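# Move the yellow wire from the heap into a bin

## Task

Pull the yellow wire free of the tangle and place it in a bin that holds no other wire, with no other wire resting on or hanging over that bin. Over half of the yellow wire must lie flat inside the bin, nothing of it may reach more than about a hand's width beyond the bin, and it must not cross above or below any other wire. An end dangling over the table edge can mean failure, and so can tugging or squeezing two wires hard against each other.

## Robot and tools

Robot: two arms, left_arm and right_arm, each with a five-finger hand (right_arm a right hand, left_arm its mirror image). Calibrated bases in the scene frame: left_arm at (+0.025, +0.328, +0.038) m, right_arm at (+0.032, -0.250, +0.036) m, both nearly unrotated. A camera stand sits behind the arms. Loose objects may occasionally get a small push from outside.

Scene frame: origin at table height, halfway between the nominal bases; +z up, +x out over the table, +y toward left_arm. Camera image sides do not match arm names.

Hand point: a point fixed to the palm, 0.15 m out from the wrist flange along the fingers and 0.05 m in front of the palm. Its +z runs along straight fingers, +y out of the palm, +x across the palm away from the thumb on the right hand (toward the thumb on the left hand). Straight fingertips reach 0.06 to 0.07 m past the point and sit 0.06 m behind it along -y. A wrist bracket on the little-finger side can collide with things.

The row: every action row is 28 numbers, each in [-1, 1], always filled for both arms. Order: left_arm dx, dy, dz, rx, ry, rz; left hand thumb_turn, thumb_bend, index, middle, ring, little, force_limit, speed; then the same 14 for right_arm. The six pose numbers are offsets, not poses: they are measured along that arm's own Hand target axes, counted from the Hand target as it stood when the action (or move) began. 1.0 equals 0.6 m for dx, dy, dz and 180 degrees for rx, ry, rz, which together form a rotation vector. All rows of one action count from that same start, and a repeated offset moves further. Six zeros re-request the current Hand target.

Hand numbers are absolute targets, not offsets. thumb_turn: -1 beside the palm, +1 across in front of it. thumb_bend and the four fingers: -1 straight, +1 curled. force_limit: closing stops at a load of about 0 N at -1 up to 10 N at +1 (thumb motors 15 N). speed: rises linearly from near zero at -1 to full at +0.48 and stays full above; use -0.94 or lower for a gentle grip. To keep a hand unchanged, resend the last eight numbers you sent it, not its readings; if none were sent yet, send its hand_measured plus hand_force_limit and hand_speed. A motor only starts when its target changes by at least 0.002. To grip tighter, raise force_limit and send a more-closed target; to loosen, send a more-open one. Thumb in front of the palm plus fingers holds objects about 0.035 to 0.065 m thick, handles down to about 0.025 m.

Tools:
execute_actions(actions, cameras): actions is a list of actions; each action is up to 15 rows, one per 1/30 s step, the last row held if fewer. Returns robot state; images only if actions is empty or cameras asks. cameras: names, ["all"], or [].
move(target, speed, blend, blocking, cameras): target is one 28-number row or a list of up to 15 rows, every row an offset from the same starting Hand targets. Hand point moves in a straight line, with no obstacle avoidance, total at most 10 s. speed in m/s, 0.002 to 4.3, default 0.25 (turn rate limit twice that in rad/s); one value or one per target. blend in metres rounds corners in a list; 0 stops at each. blocking=false returns after about 0.5 s while motion continues. Result adds a move: line with the ending (done, off_target, moving, held, fault) and limits (paced = pose clipped, held = steps withheld).
wait(seconds 0 to 10, cameras): scene runs, arms hold.
stop(cameras): brakes a running move.
zoom_image(camera, region [x0, y0, x1, y1] in pixels, at most 504 by 504): closer view of the newest image.
show_instructions(): shows reference pages.
finished_scene(scene=1): ends the scene, final.

Cameras: cam_head_left, cam_head_right, cam_high, cam_low, cam_left_wrist, cam_right_wrist, all 896x504.

Reading results: end_effector_position (m) and end_effector_quat_wxyz are in the scene frame, possibly off by a few cm. Hand target is the last commanded pose after clipping; orientation is clipped to 40 degrees from the measured one each step. Arms often rest 1 to 3 cm (sometimes 5) below target from friction and weight; this is not contact. If short, send the remaining distance as an offset. hand_measured, hand_stopped_by (moving, target, force, stalled, fault) and hand_load_n follow the hand-number order; a lost grip shows as hand_load_n dropping near 0. Joint torques include gravity and are noisy. MOTOR HOT appears near 85 °C; at 100 °C the arm drops for 30 to 60 s.

Avoid: dropping the wire or releasing it while moving, fast impacts on the table or fixed objects, hands touching or gripping each other, paths close to an arm's own base, long stretched-out holds or pushes into unreachable poses (heat), letting anything fall off the table or an end hang over the edge, and straining wires against each other. To release a push, command the target back past the hand point. The result must stay valid after the robot lets go.

Each tool is called after "Request:" by a JSON object that holds its "op" and its "data", one argument or row to a line.

Reference images:

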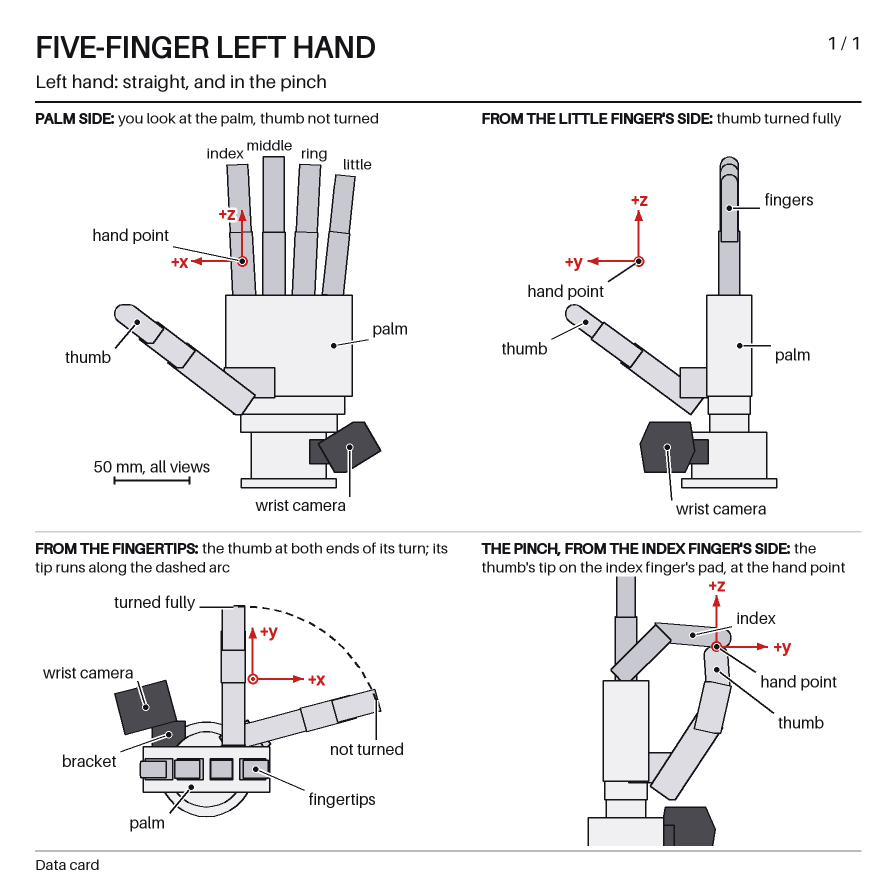

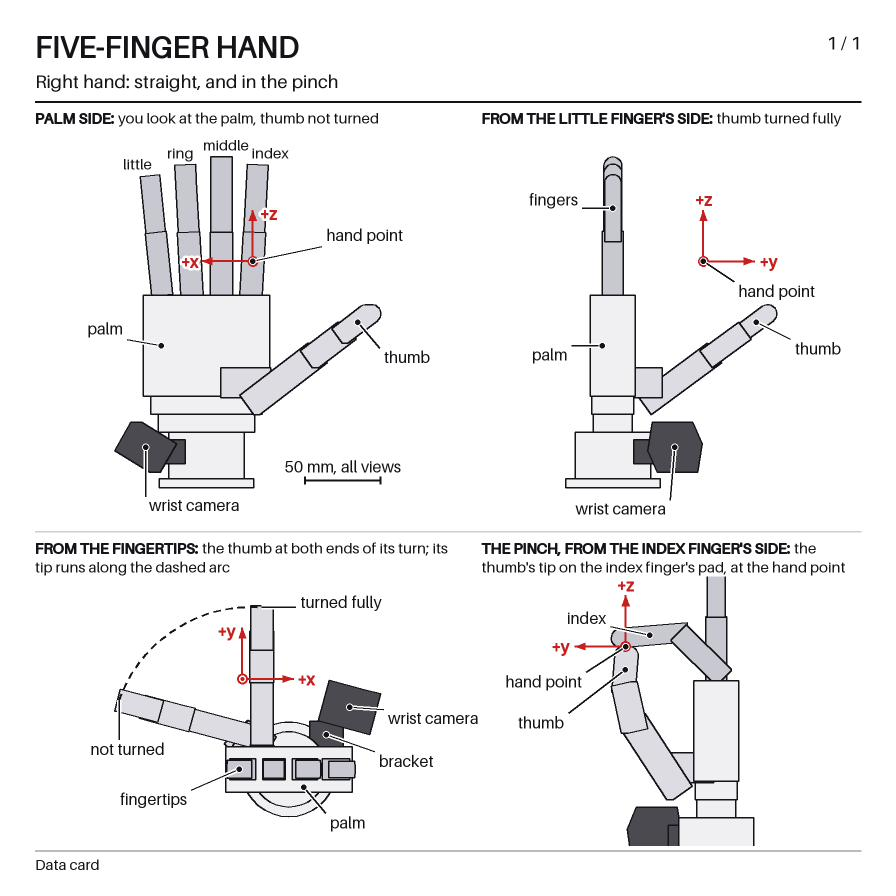

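## Session

Request:
{"op": "execute_actions", "data": {
  "actions": []
}}

Scene clock: 0.00 s.
left_arm: end_effector_position=(+0.4585, +0.2912, +0.2159) hand_measured=(-1.000, -1.000, -1.000, -1.000, -1.000, -1.000) hand_load_n=(+0.0, +0.0, +0.0, +0.0, +0.0, +0.0) hand_stopped_by=(target, target, target, target, target, target) hand_force_limit=0.00 hand_speed=-0.80 end_effector_quat_wxyz=(-0.036, -0.563, +0.811, -0.155) | right_arm: end_effector_position=(+0.4541, -0.5505, +0.3200) hand_measured=(-1.000, -1.000, -1.000, -1.000, -1.000, -1.000) hand_load_n=(+0.0, +0.0, +0.0, +0.0, +0.0, +0.0) hand_stopped_by=(target, target, target, target, target, target) hand_force_limit=0.00 hand_speed=-0.80 end_effector_quat_wxyz=(+0.156, +0.983, -0.082, -0.048)
Joint positions: left_arm=[0.077 1.587 1.41 -1.292 0.304 0.404] | right_arm=[-0.37 1.704 1.766 -1.634 0.328 -1.781]
Joint velocities: within noise
Joint torques (N m): no reading
Motor temperatures (°C): left_arm=[26 24 25 26 25 25] | right_arm=[24 31 21 22 20 23]
Heat: left arm: hottest waist 26 °C; right arm: hottest shoulder 31 °C.
Hand target: left_arm +0.4654, +0.2917, +0.2206; -0.030, -0.561, +0.812, -0.159 | right_arm +0.4592, -0.5525, +0.3242; +0.158, +0.983, -0.083, -0.041

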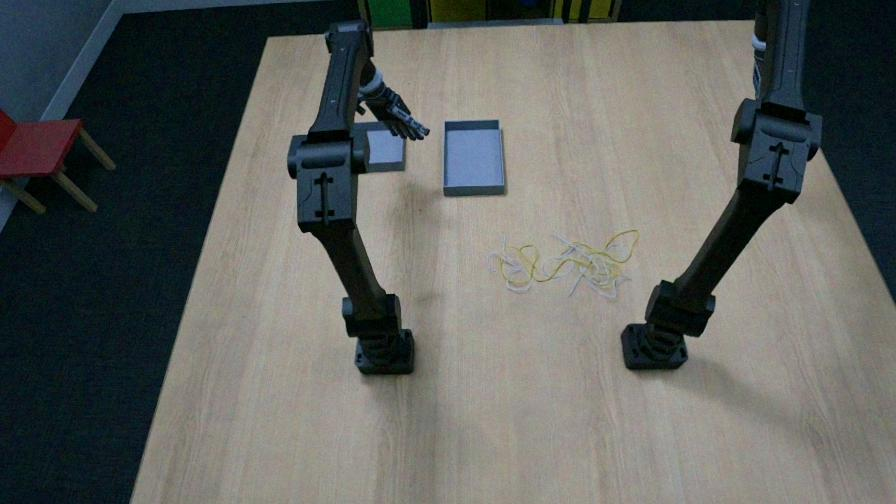

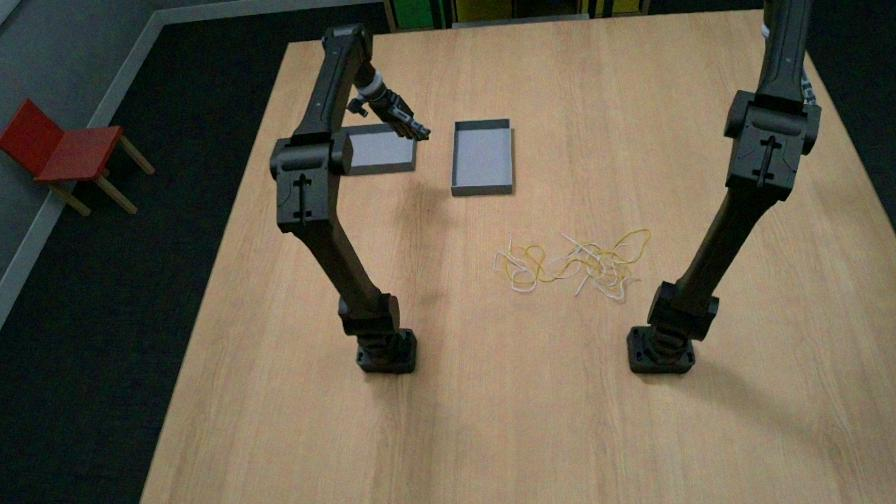

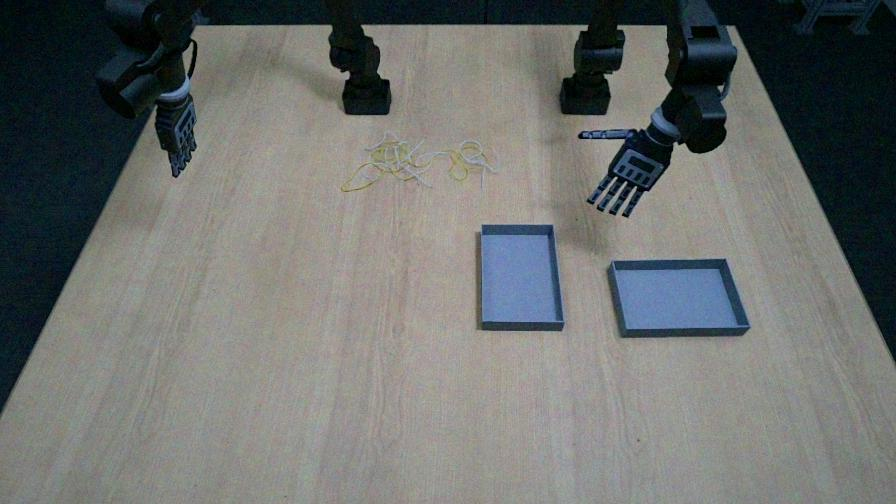

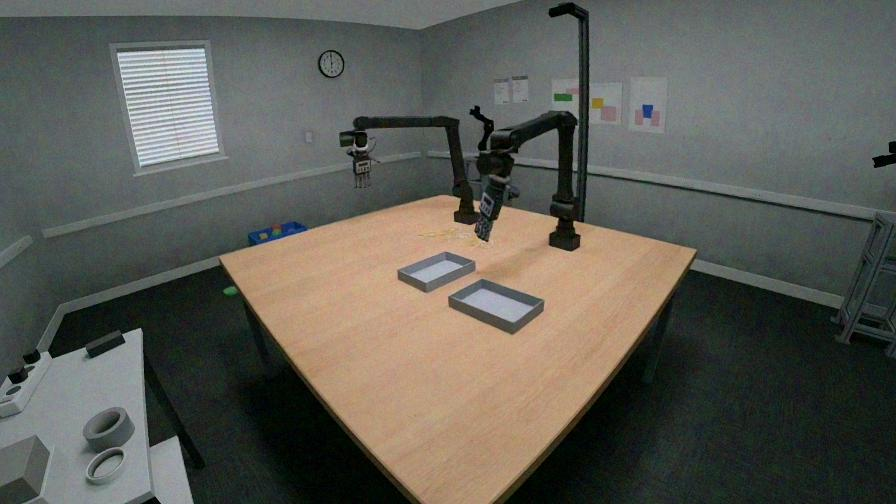

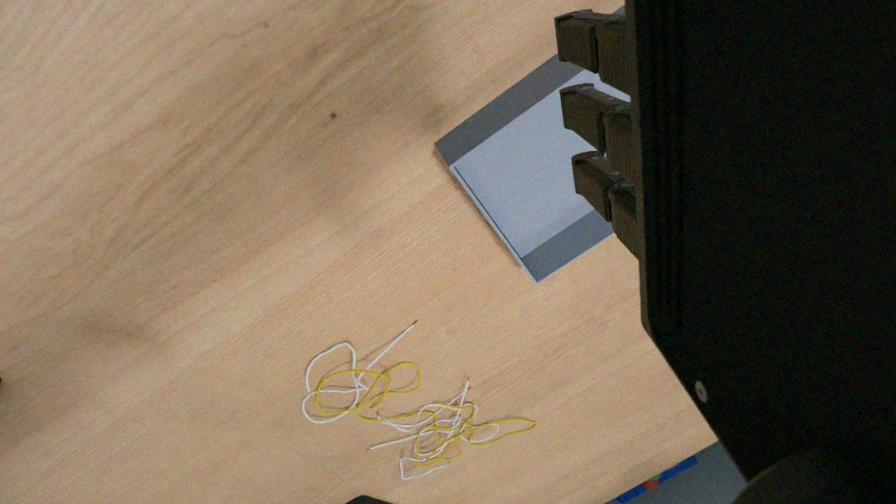

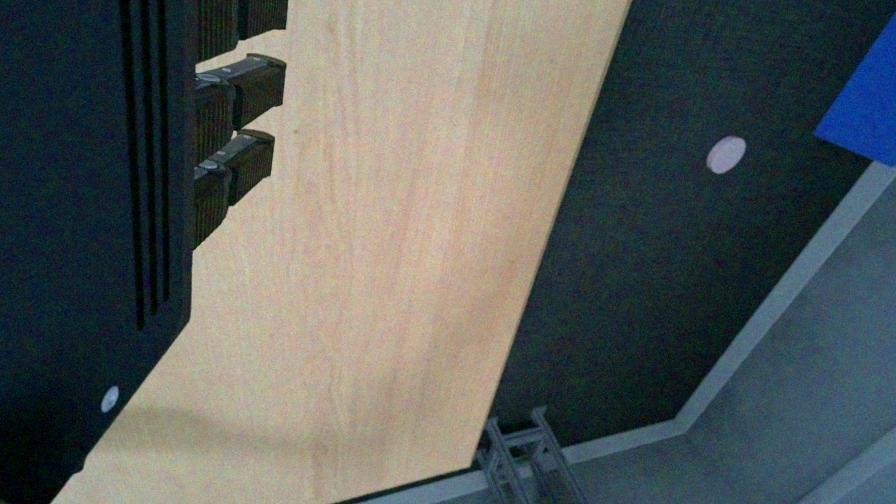

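Request:
{"op": "zoom_image", "data": {
  "camera": "cam_head_left",
  "region": [470, 215, 660, 315]
}}

Request:
{"op": "zoom_image", "data": {
  "camera": "cam_high",
  "region": [320, 120, 520, 210]
}}

Request:
{"op": "zoom_image", "data": {
  "camera": "cam_left_wrist",
  "region": [280, 300, 560, 500]
}}

Scaled by 2.653 from the camera's 896x504 image, which has a finer 1280x720 frame.

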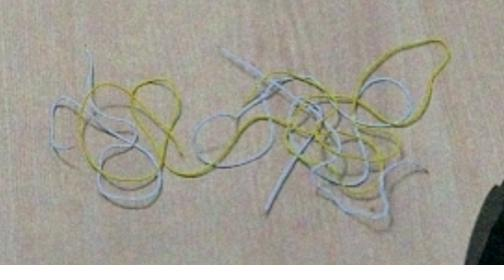

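Scaled by 2.520 from the camera's 896x504 image, which has a finer 1280x720 frame.

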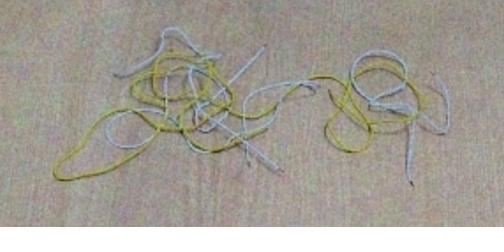

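Scaled by 1.800 from the camera's 896x504 image, which has a finer 1280x720 frame.

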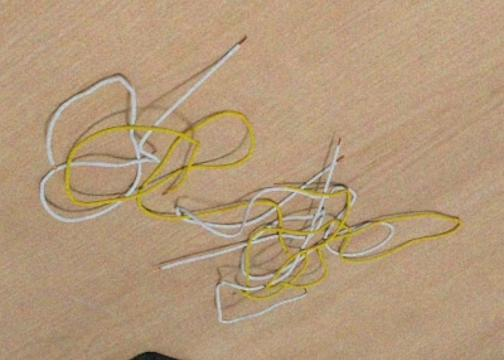

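Request:
{"op": "zoom_image", "data": {
  "camera": "cam_head_left",
  "region": [545, 220, 655, 310]
}}

Request:
{"op": "zoom_image", "data": {
  "camera": "cam_head_left",
  "region": [480, 225, 560, 305]
}}

Request:
{"op": "zoom_image", "data": {
  "camera": "cam_left_wrist",
  "region": [290, 310, 430, 430]
}}

Request:
{"op": "zoom_image", "data": {
  "camera": "cam_left_wrist",
  "region": [360, 370, 550, 490]
}}

Scaled by 4.582 from the camera's 896x504 image, which has a finer 1280x720 frame.

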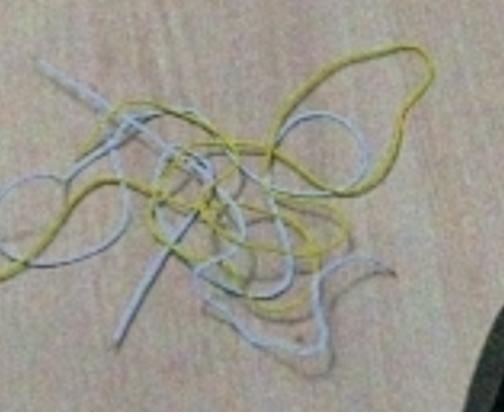

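Scaled by 6.300 from the camera's 896x504 image, which has a finer 1280x720 frame.

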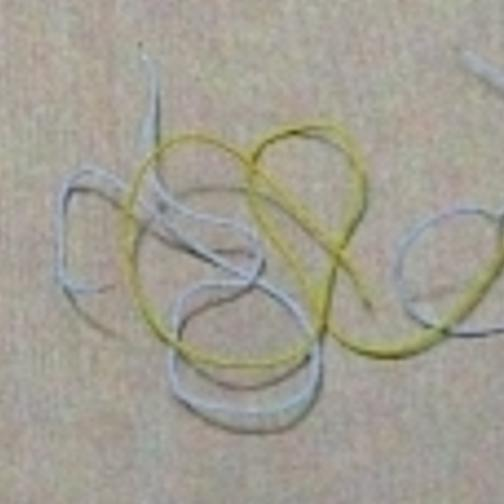

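Scaled by 3.600 from the camera's 896x504 image, which has a finer 1280x720 frame.

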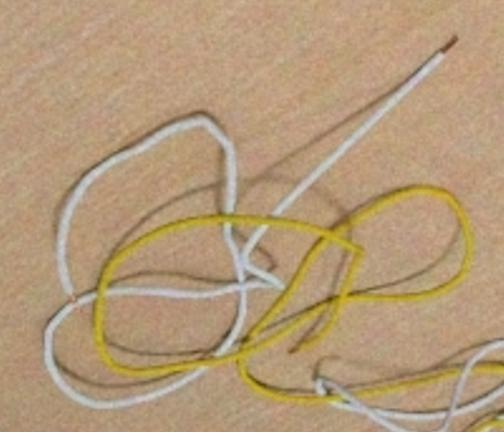

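Scaled by 2.653 from the camera's 896x504 image, which has a finer 1280x720 frame.

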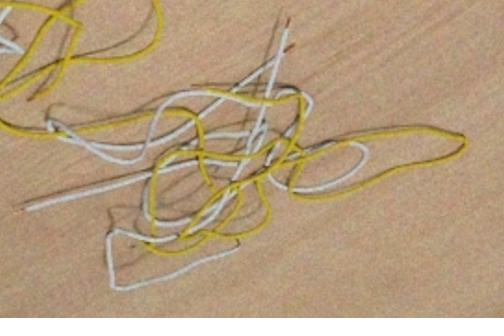

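Request:
{"op": "move", "data": {
  "target": [0.5132, 0.1605, 0.0860, 0.0704, -0.0031, 0.1853, 1.0, -0.5, -0.4, -0.4, -1.0, -1.0, 0.0, 0.0, 0,0,0,0,0,0, -1,-1,-1,-1,-1,-1,-1,-0.8],
  "speed": 0.25,
  "cameras": ["cam_left_wrist", "cam_head_left", "cam_high"]
}}

Scene clock: 152.20 s.
left_arm: end_effector_position=(+0.2713, +0.0355, +0.2199) hand_measured=(+1.000, -0.500, -0.400, -0.400, -1.000, -1.000) hand_load_n=(+0.0, +0.0, +0.0, +0.0, +0.0, +0.0) hand_stopped_by=(target, target, target, target, target, target) hand_force_limit=0.00 hand_speed=0.00 end_effector_quat_wxyz=(+0.080, -0.306, +0.918, -0.239) | right_arm: end_effector_position=(+0.4541, -0.5505, +0.3200) hand_measured=(-1.000, -1.000, -1.000, -1.000, -1.000, -1.000) hand_load_n=(+0.0, +0.0, +0.0, +0.0, +0.0, +0.5) hand_stopped_by=(target, target, target, target, target, target) hand_force_limit=-1.00 hand_speed=-0.80 end_effector_quat_wxyz=(+0.156, +0.983, -0.082, -0.048)
Joint positions: left_arm=[-0.757 1.154 0.998 -0.911 0.074 0.135] | right_arm=[-0.37 1.704 1.766 -1.634 0.328 -1.781]
Joint torques (N m): left_arm=[-1.61 -6.71 7.5 1.74 -0.11 -0.11] | right_arm=[-0.85 -12.81 9.54 0.53 0.27 0.05]
Motor temperatures (°C): left_arm=[25 29 39 25 24 24] | right_arm=[24 40 32 22 20 23]
Heat: left arm: hottest elbow 39 °C; right arm: hottest shoulder 40 °C.
Hand target: left_arm +0.2701, +0.0296, +0.2200; +0.082, -0.306, +0.916, -0.246 | right_arm +0.4592, -0.5525, +0.3242; +0.158, +0.983, -0.083, -0.041
Off the commanded pose: left_arm 0.006 m, 1 deg | right_arm 0.007 m, 1 deg.
move: done
camera_calibration:
cam_left_wrist: T_world_to_cam=[[0.304995, -0.810549, 0.499989, -0.16674], [-0.938718, -0.16734, 0.30134, 0.200222], [-0.160583, -0.561256, -0.811914, 0.356515], [0, 0, 0, 1]] pos_world=[0.296057, 0.0984505, 0.312493]
Images, in order (width x height): cam_head_left 896x504, cam_high 896x504, cam_left_wrist 896x504.

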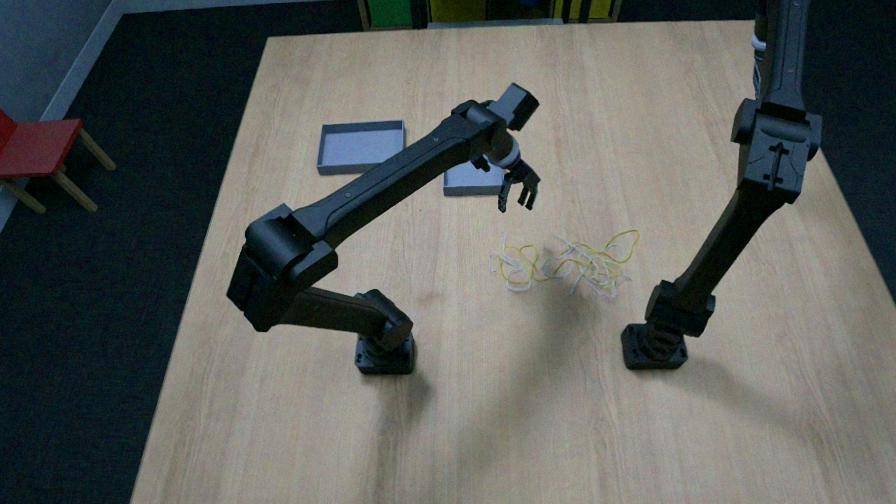

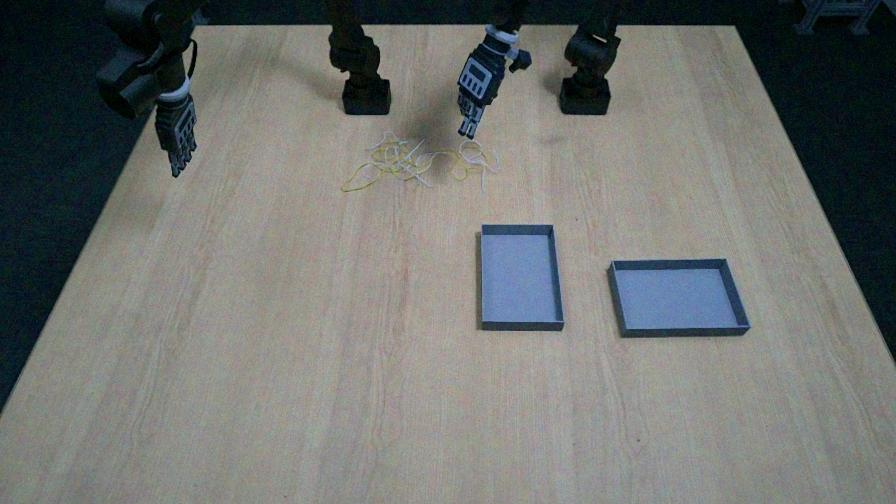

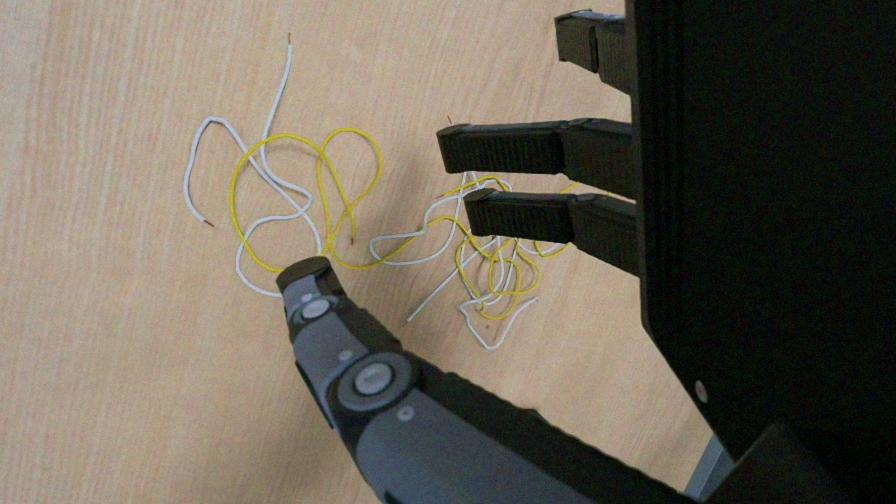

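Request:
{"op": "zoom_image", "data": {
  "camera": "cam_left_wrist",
  "region": [160, 20, 460, 320]
}}

Request:
{"op": "zoom_image", "data": {
  "camera": "cam_left_wrist",
  "region": [350, 150, 630, 370]
}}

Scaled by 1.680 from the camera's 896x504 image, which has a finer 1280x720 frame.

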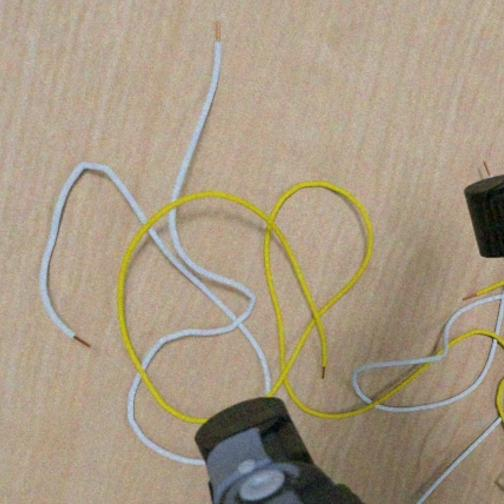

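Scaled by 1.800 from the camera's 896x504 image, which has a finer 1280x720 frame.

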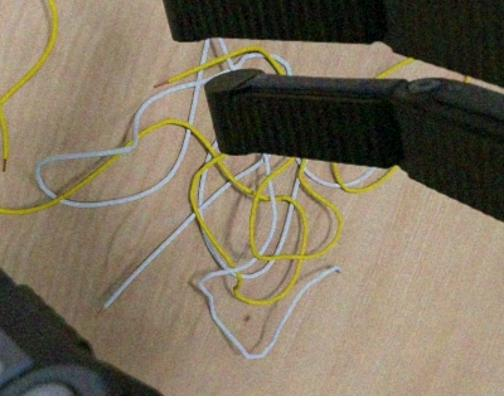

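Request:
{"op": "move", "data": {
  "target": [-0.0147, 0.0364, 0.2292, 0.1349, -0.1257, -0.1372, 1.0, -0.5, -0.4, -0.4, -1.0, -1.0, 0.0, 0.0, 0,0,0,0,0,0, -1,-1,-1,-1,-1,-1,-1,-0.8],
  "speed": 0.25,
  "cameras": ["cam_left_wrist", "cam_head_left", "cam_high"]
}}

Scene clock: 235.83 s.
left_arm: end_effector_position=(+0.3114, +0.0006, +0.0954) hand_measured=(+1.000, -0.500, -0.400, -0.400, -1.000, -1.000) hand_load_n=(+0.0, -0.5, +0.0, +0.0, +0.0, +0.0) hand_stopped_by=(target, target, target, target, target, target) hand_force_limit=0.00 hand_speed=0.00 end_effector_quat_wxyz=(+0.269, -0.511, +0.725, -0.375) | right_arm: end_effector_position=(+0.4541, -0.5505, +0.3200) hand_measured=(-1.000, -1.000, -1.000, -1.000, -1.000, -1.000) hand_load_n=(+0.0, +0.0, +0.0, +0.0, +0.0, +0.0) hand_stopped_by=(target, target, target, target, target, target) hand_force_limit=-1.00 hand_speed=-0.80 end_effector_quat_wxyz=(+0.156, +0.983, -0.082, -0.048)
Joint positions: left_arm=[-0.946 1.244 0.549 -0.018 -0.501 -0.385] | right_arm=[-0.37 1.704 1.766 -1.634 0.328 -1.781]
Joint torques (N m): left_arm=[-2.08 -5.07 6.22 2.15 -0.46 -0.09] | right_arm=[-0.85 -12.75 9.54 0.53 0.27 0.05]
Heat: left arm: hottest elbow 35 °C; right arm: hottest shoulder 40 °C.
Hand target: left_arm +0.3070, -0.0049, +0.0901; +0.265, -0.510, +0.726, -0.378 | right_arm +0.4592, -0.5525, +0.3242; +0.158, +0.983, -0.083, -0.041
Off the commanded pose: left_arm 0.009 m, 1 deg | right_arm 0.007 m, 1 deg.
move: done
camera_calibration:
cam_left_wrist: T_world_to_cam=[[0.417153, -0.411717, 0.81023, -0.209805], [-0.773169, -0.629352, 0.0782675, 0.23959], [0.477696, -0.659094, -0.580862, 0.021546], [0, 0, 0, 1]] pos_world=[0.262471, 0.078607, 0.163753]
Images, in order (width x height): cam_head_left 896x504, cam_high 896x504, cam_left_wrist 896x504.

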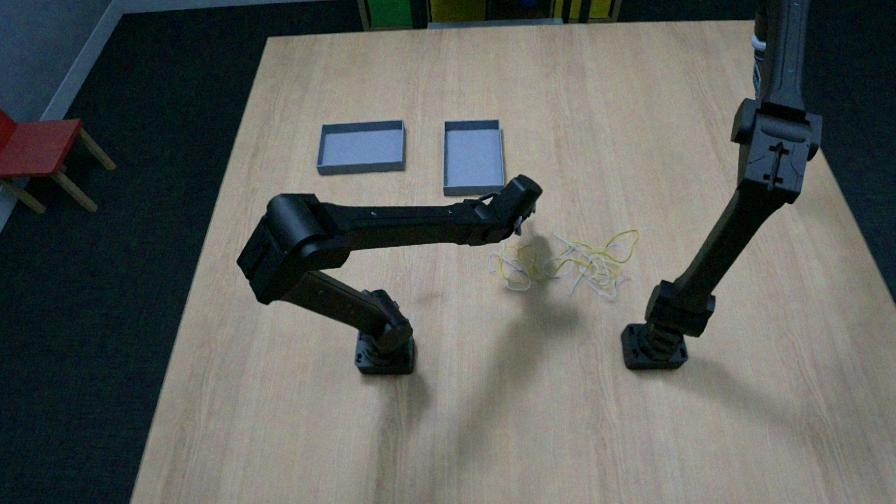

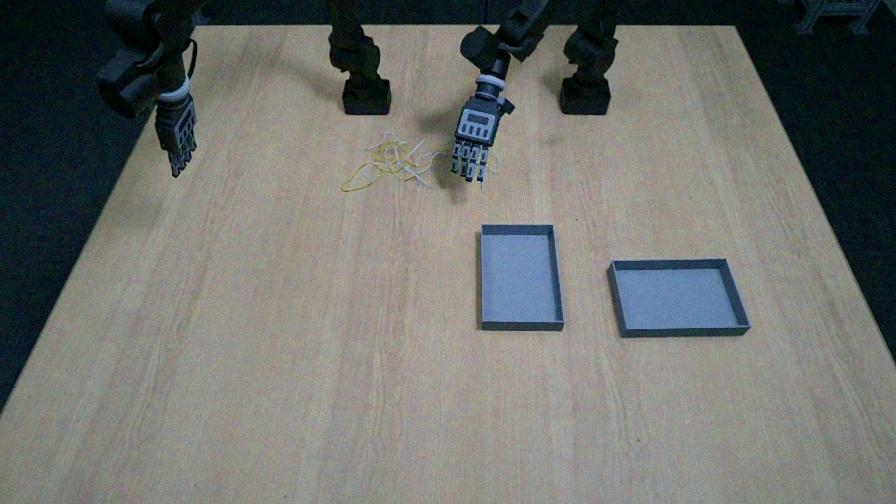

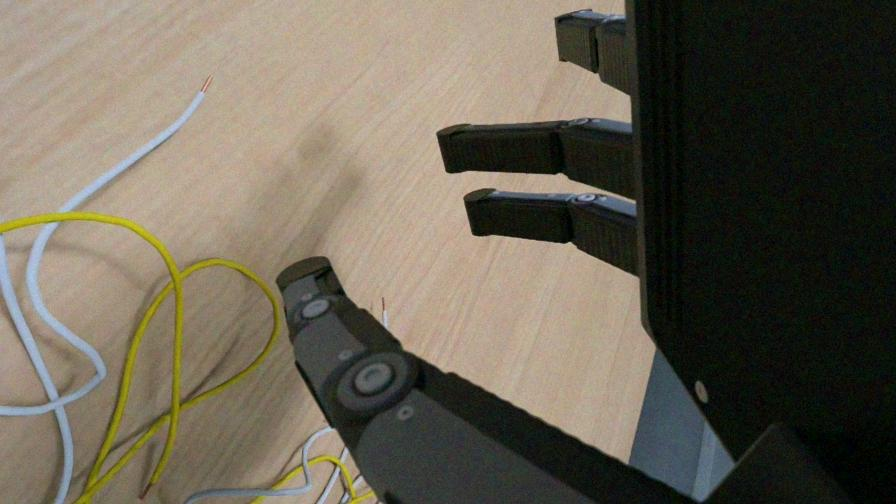

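Request:
{"op": "zoom_image", "data": {
  "camera": "cam_left_wrist",
  "region": [0, 180, 360, 504]
}}

Scaled by 1.400 from the camera's 896x504 image, which has a finer 1280x720 frame.

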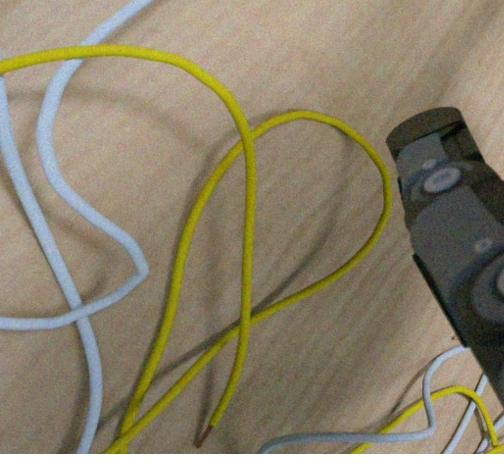

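Request:
{"op": "move", "data": {
  "target": [0.0250, 0.0863, 0.0512, 0,0,0, 1.0, -0.5, -0.4, -0.4, -1.0, -1.0, 0.0, 0.0, 0,0,0,0,0,0, -1,-1,-1,-1,-1,-1,-1,-0.8],
  "speed": 0.1,
  "cameras": ["cam_left_wrist"]
}}

Scene clock: 269.53 s.
left_arm: end_effector_position=(+0.3026, -0.0129, +0.0350) hand_measured=(+1.000, -0.500, -0.400, -0.400, -1.000, -1.000) hand_load_n=(+0.0, +0.0, +0.0, +0.0, +0.0, +0.0) hand_stopped_by=(target, target, target, target, target, target) hand_force_limit=0.00 hand_speed=0.00 end_effector_quat_wxyz=(+0.269, -0.511, +0.725, -0.375) | right_arm: end_effector_position=(+0.4541, -0.5505, +0.3200) hand_measured=(-1.000, -1.000, -1.000, -1.000, -1.000, -1.000) hand_load_n=(+0.0, +0.0, +0.0, +0.0, +0.0, +0.0) hand_stopped_by=(target, target, target, target, target, target) hand_force_limit=-1.00 hand_speed=-0.80 end_effector_quat_wxyz=(+0.156, +0.983, -0.082, -0.048)
Joint positions: left_arm=[-0.993 1.438 0.501 0.207 -0.536 -0.42] | right_arm=[-0.37 1.704 1.766 -1.634 0.328 -1.781]
Joint torques (N m): left_arm=[-1.85 -5.95 4.98 2.07 -0.49 -0.09] | right_arm=[-0.85 -12.81 9.52 0.54 0.27 0.05]
Motor temperatures (°C): left_arm=[25 25 34 25 23 23] | right_arm=[23 41 34 21 20 22]
Heat: left arm: hottest elbow 34 °C; right arm: hottest shoulder 41 °C.
Hand target: left_arm +0.2976, -0.0174, +0.0299; +0.265, -0.510, +0.726, -0.378 | right_arm +0.4592, -0.5525, +0.3242; +0.158, +0.983, -0.083, -0.041
Off the commanded pose: left_arm 0.008 m, 1 deg | right_arm 0.007 m, 1 deg.
move: done
camera_calibration:
cam_left_wrist: T_world_to_cam=[[0.417584, -0.411619, 0.810058, -0.162812], [-0.773064, -0.629429, 0.0786792, 0.229015], [0.477488, -0.659082, -0.581048, -0.0180944], [0, 0, 0, 1]] pos_world=[0.253671, 0.0652067, 0.103354]
Images, in order (width x height): cam_left_wrist 896x504.

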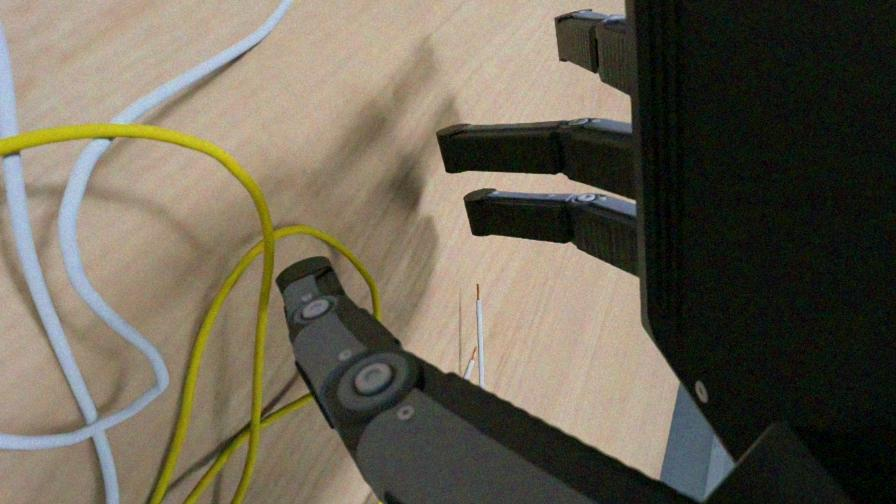

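Request:
{"op": "move", "data": {
  "target": [0.0003, 0.0265, 0.0057, 0,0,0, 1.0, -0.2, -0.35, -0.35, -1.0, -1.0, 0.0, 0.0, 0,0,0,0,0,0, -1,-1,-1,-1,-1,-1,-1,-0.8],
  "speed": 0.05,
  "cameras": ["cam_left_wrist"]
}}

Scene clock: 320.50 s.
left_arm: end_effector_position=(+0.2976, -0.0123, +0.0210) hand_measured=(+1.000, -0.200, -0.350, -0.350, -1.000, -1.000) hand_load_n=(+0.0, +0.0, +0.0, +0.0, +0.0, +0.0) hand_stopped_by=(target, target, target, target, target, target) hand_force_limit=0.00 hand_speed=0.00 end_effector_quat_wxyz=(+0.269, -0.511, +0.725, -0.376) | right_arm: end_effector_position=(+0.4541, -0.5505, +0.3200) hand_measured=(-1.000, -1.000, -1.000, -1.000, -1.000, -1.000) hand_load_n=(+0.0, +0.0, +0.0, +0.0, +0.0, +0.0) hand_stopped_by=(target, target, target, target, target, target) hand_force_limit=-1.00 hand_speed=-0.80 end_effector_quat_wxyz=(+0.156, +0.983, -0.082, -0.048)
Joint positions: left_arm=[-1.005 1.479 0.481 0.265 -0.546 -0.43] | right_arm=[-0.37 1.704 1.766 -1.634 0.328 -1.781]
Joint torques (N m): left_arm=[-1.9 -5.89 4.48 2.19 -0.48 -0.09] | right_arm=[-0.85 -12.81 9.52 0.54 0.27 0.05]
Heat: left arm: hottest elbow 33 °C; right arm: hottest shoulder 41 °C.
Hand target: left_arm +0.2917, -0.0155, +0.0150; +0.265, -0.510, +0.726, -0.378 | right_arm +0.4592, -0.5525, +0.3242; +0.158, +0.983, -0.083, -0.041
Off the commanded pose: left_arm 0.009 m, 1 deg | right_arm 0.007 m, 1 deg.
move: done
camera_calibration:
cam_left_wrist: T_world_to_cam=[[0.416319, -0.409564, 0.811749, -0.148862], [-0.772929, -0.629586, 0.0787551, 0.2266], [0.47881, -0.660211, -0.578672, -0.0239208], [0, 0, 0, 1]] pos_world=[0.248573, 0.0659026, 0.0891506]
Images, in order (width x height): cam_left_wrist 896x504.

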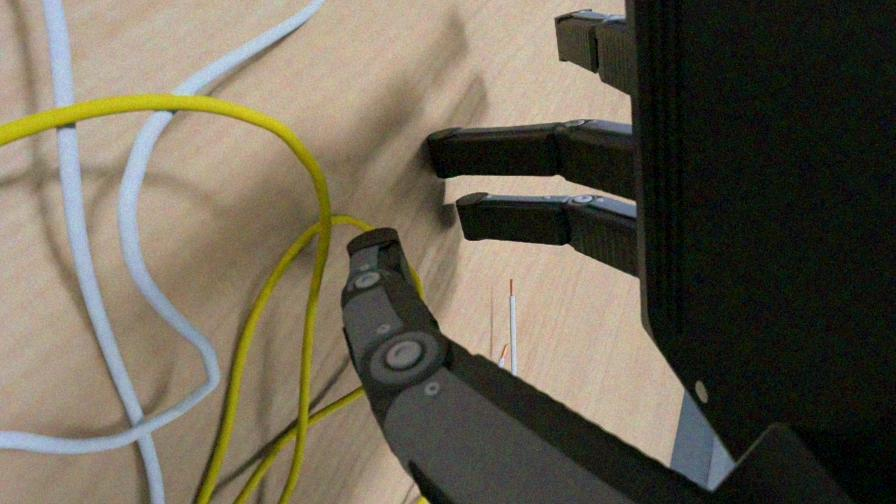

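Request:
{"op": "zoom_image", "data": {
  "camera": "cam_left_wrist",
  "region": [280, 100, 560, 400]
}}

Scaled by 1.680 from the camera's 896x504 image, which has a finer 1280x720 frame.

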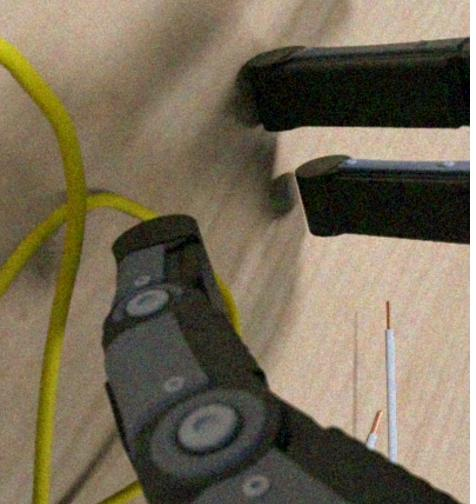

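Request:
{"op": "move", "data": {
  "target": [-0.0072, -0.0192, -0.0132, 0.0833,0,0, 1.0, -0.15, 0.05, 0.05, -1.0, -1.0, 0.0, 0.0, 0,0,0,0,0,0, -1,-1,-1,-1,-1,-1,-1,-0.8],
  "speed": 0.08,
  "cameras": ["cam_left_wrist", "cam_low"]
}}

Scene clock: 386.10 s.
left_arm: end_effector_position=(+0.2991, -0.0102, +0.0341) hand_measured=(+1.000, -0.150, +0.050, +0.050, -1.000, -1.000) hand_load_n=(+0.0, +0.0, +0.0, +0.0, +0.0, +0.0) hand_stopped_by=(target, target, target, target, target, target) hand_force_limit=0.00 hand_speed=0.00 end_effector_quat_wxyz=(+0.329, -0.480, +0.664, -0.470) | right_arm: end_effector_position=(+0.4541, -0.5505, +0.3200) hand_measured=(-1.000, -1.000, -1.000, -1.000, -1.000, -1.000) hand_load_n=(+0.0, +0.0, +0.0, +0.0, +0.0, +0.0) hand_stopped_by=(target, target, target, target, target, target) hand_force_limit=-1.00 hand_speed=-0.80 end_effector_quat_wxyz=(+0.156, +0.983, -0.082, -0.048)
Joint positions: left_arm=[-1.076 1.566 0.35 0.752 -0.703 -0.329] | right_arm=[-0.37 1.704 1.766 -1.634 0.328 -1.781]
Joint torques (N m): left_arm=[-1.85 -5.89 3.29 2.24 -0.42 0.14] | right_arm=[-0.91 -12.75 9.54 0.53 0.27 0.05]
Heat: left arm: hottest elbow 31 °C; right arm: hottest shoulder 41 °C.
Hand target: left_arm +0.2932, -0.0114, +0.0289; +0.330, -0.471, +0.670, -0.469 | right_arm +0.4592, -0.5525, +0.3242; +0.158, +0.983, -0.083, -0.041
Off the commanded pose: left_arm 0.008 m, 1 deg | right_arm 0.007 m, 1 deg.
move: done
camera_calibration:
cam_left_wrist: T_world_to_cam=[[0.211999, -0.314221, 0.925376, -0.101058], [-0.769819, -0.637012, -0.0399426, 0.231084], [0.602026, -0.703904, -0.376939, -0.0598632], [0, 0, 0, 1]] pos_world=[0.235356, 0.0733108, 0.0801818]
Images, in order (width x height): cam_low 896x504, cam_left_wrist 896x504.

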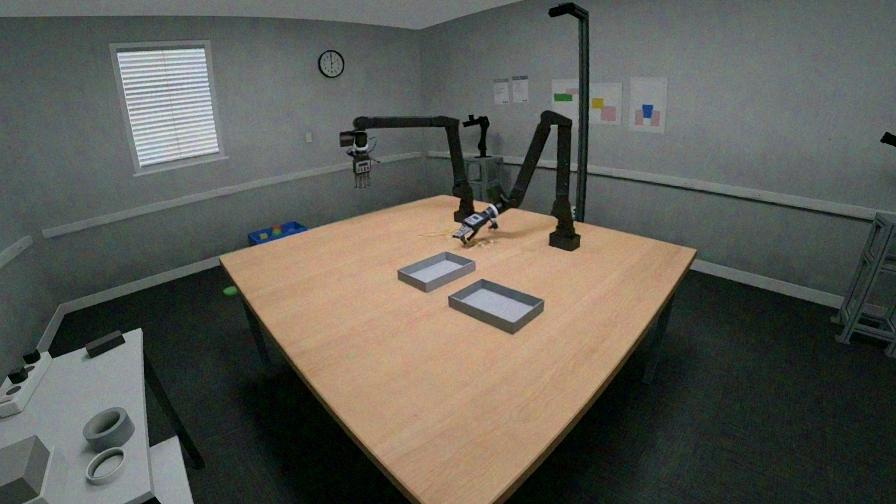

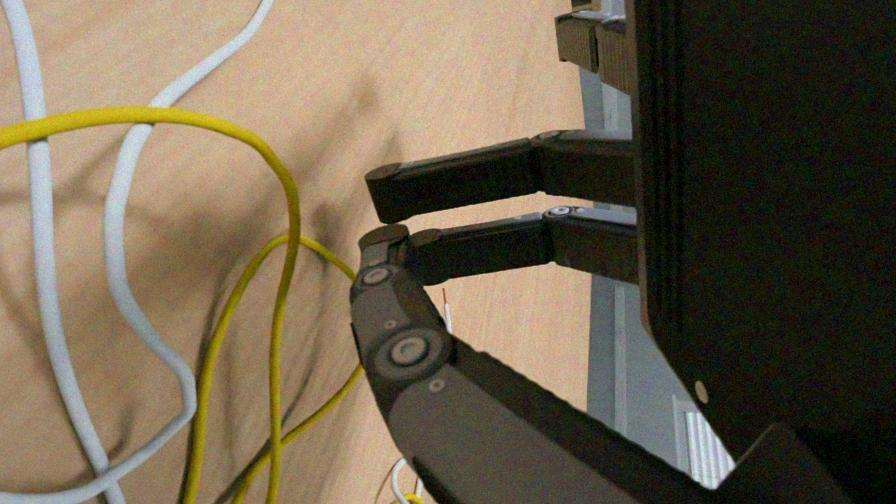

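Request:
{"op": "zoom_image", "data": {
  "camera": "cam_left_wrist",
  "region": [220, 180, 470, 430]
}}

Scaled by 2.016 from the camera's 896x504 image, which has a finer 1280x720 frame.

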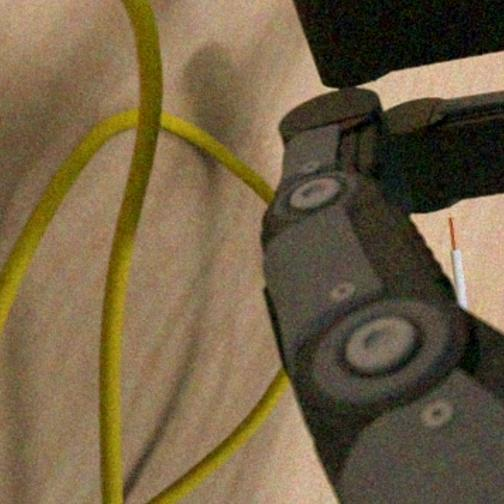

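Request:
{"op": "move", "data": {
  "target": [0.0, 0.0343, 0.0080, 0,0,0, 1.0, -0.15, 0.05, 0.05, -1.0, -1.0, 0.0, 0.0, 0,0,0,0,0,0, -1,-1,-1,-1,-1,-1,-1,-0.8],
  "speed": 0.05,
  "cameras": ["cam_left_wrist"]
}}

Request:
{"op": "zoom_image", "data": {
  "camera": "cam_left_wrist",
  "region": [260, 180, 510, 430]
}}

Scene clock: 411.37 s.
left_arm: end_effector_position=(+0.2972, -0.0093, +0.0166) hand_measured=(+1.000, -0.150, +0.050, +0.050, -1.000, -1.000) hand_load_n=(+0.0, +0.0, +0.0, -3.0, +0.0, +0.0) hand_stopped_by=(target, target, target, target, target, target) hand_force_limit=0.00 hand_speed=0.00 end_effector_quat_wxyz=(+0.331, -0.479, +0.661, -0.473) | right_arm: end_effector_position=(+0.4541, -0.5505, +0.3200) hand_measured=(-1.000, -1.000, -1.000, -1.000, -1.000, -1.000) hand_load_n=(+0.0, +0.0, +0.0, +0.0, +0.0, +0.0) hand_stopped_by=(target, target, target, target, target, target) hand_force_limit=-1.00 hand_speed=-0.80 end_effector_quat_wxyz=(+0.156, +0.983, -0.082, -0.048)
Joint positions: left_arm=[-1.084 1.659 0.34 0.864 -0.713 -0.327] | right_arm=[-0.37 1.704 1.766 -1.634 0.328 -1.781]
Joint torques (N m): left_arm=[-1.55 -5.25 2.81 2.11 -0.19 0.11] | right_arm=[-0.85 -12.81 9.54 0.54 0.27 0.05]
Heat: left arm: hottest elbow 30 °C; right arm: hottest shoulder 41 °C.
Hand target: left_arm +0.2909, -0.0106, +0.0079; +0.330, -0.471, +0.670, -0.469 | right_arm +0.4592, -0.5525, +0.3242; +0.158, +0.983, -0.083, -0.041
Off the commanded pose: left_arm 0.011 m, 2 deg | right_arm 0.007 m, 1 deg.
move: off_target (left_arm)
camera_calibration:
cam_left_wrist: T_world_to_cam=[[0.204402, -0.310623, 0.928296, -0.0818782], [-0.768624, -0.638166, -0.0442972, 0.229221], [0.606166, -0.704456, -0.369195, -0.0660736], [0, 0, 0, 1]] pos_world=[0.232972, 0.0743019, 0.061767]
Images, in order (width x height): cam_left_wrist 896x504.

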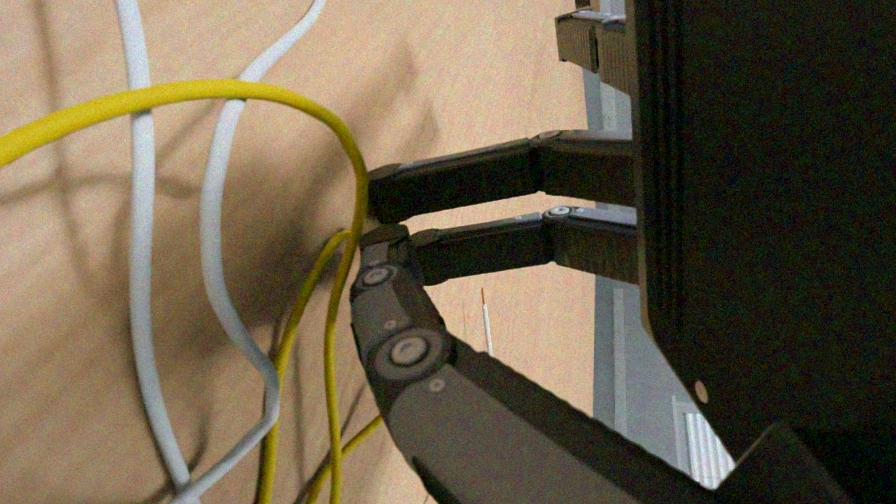

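Scaled by 2.016 from the camera's 896x504 image, which has a finer 1280x720 frame.

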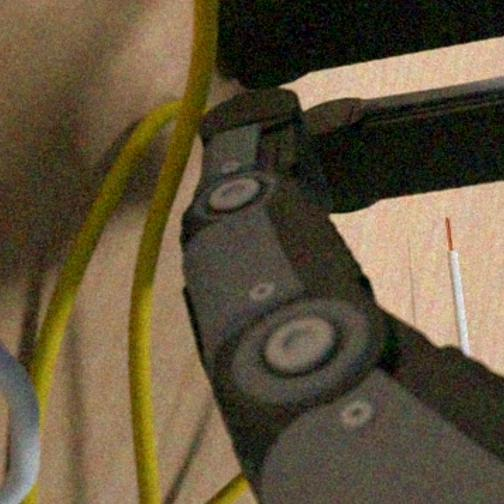

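Request:
{"op": "move", "data": {
  "target": [0,0,0, 0,0,0, 1.0, 0.0, 0.45, 0.45, -1.0, -1.0, 0.0, -0.85, 0,0,0,0,0,0, -1,-1,-1,-1,-1,-1,-1,-0.8],
  "speed": 0.05,
  "cameras": ["cam_left_wrist"]
}}

Request:
{"op": "zoom_image", "data": {
  "camera": "cam_left_wrist",
  "region": [260, 150, 510, 400]
}}

Scene clock: 425.47 s.
left_arm: end_effector_position=(+0.2972, -0.0091, +0.0153) hand_measured=(+1.000, -0.048, +0.242, +0.240, -1.000, -1.000) hand_load_n=(+0.0, +7.5, +6.0, +9.0, +0.0, +0.0) hand_stopped_by=(target, force, force, force, target, target) hand_force_limit=0.00 hand_speed=-0.85 end_effector_quat_wxyz=(+0.331, -0.479, +0.661, -0.473) | right_arm: end_effector_position=(+0.4541, -0.5505, +0.3200) hand_measured=(-1.000, -1.000, -1.000, -1.000, -1.000, -1.000) hand_load_n=(+0.0, +0.0, +0.0, +0.0, +0.0, +0.0) hand_stopped_by=(target, target, target, target, target, target) hand_force_limit=-1.00 hand_speed=-0.80 end_effector_quat_wxyz=(+0.156, +0.983, -0.082, -0.048)
Joint positions: left_arm=[-1.084 1.664 0.34 0.868 -0.714 -0.327] | right_arm=[-0.37 1.704 1.766 -1.634 0.328 -1.781]
Joint torques (N m): left_arm=[-1.79 -5.83 2.84 2.03 -0.18 0.1] | right_arm=[-0.85 -12.81 9.54 0.53 0.27 0.05]
Heat: left arm: hottest elbow 30 °C; right arm: hottest shoulder 41 °C.
Hand target: left_arm +0.2909, -0.0106, +0.0081; +0.330, -0.471, +0.670, -0.469 | right_arm +0.4592, -0.5525, +0.3242; +0.158, +0.983, -0.083, -0.041
Off the commanded pose: left_arm 0.010 m, 1 deg | right_arm 0.007 m, 1 deg.
move: done
camera_calibration:
cam_left_wrist: T_world_to_cam=[[0.204691, -0.31186, 0.927817, -0.0807511], [-0.768457, -0.638316, -0.0450185, 0.229176], [0.60628, -0.703772, -0.370309, -0.0663569], [0, 0, 0, 1]] pos_world=[0.232872, 0.0744039, 0.060667]
Images, in order (width x height): cam_left_wrist 896x504.

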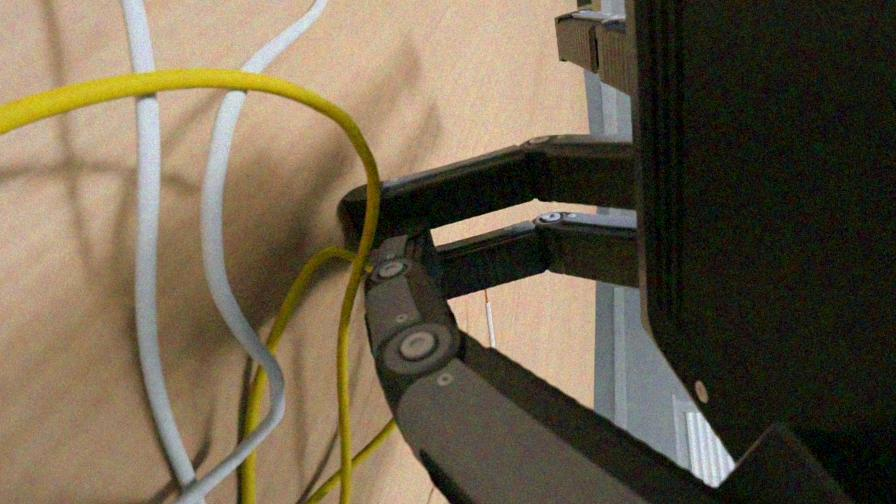

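Scaled by 2.016 from the camera's 896x504 image, which has a finer 1280x720 frame.

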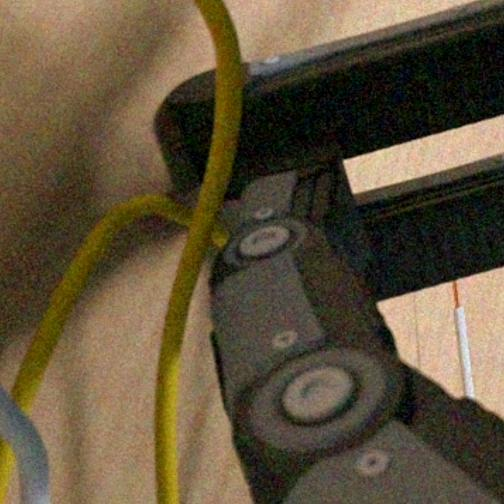

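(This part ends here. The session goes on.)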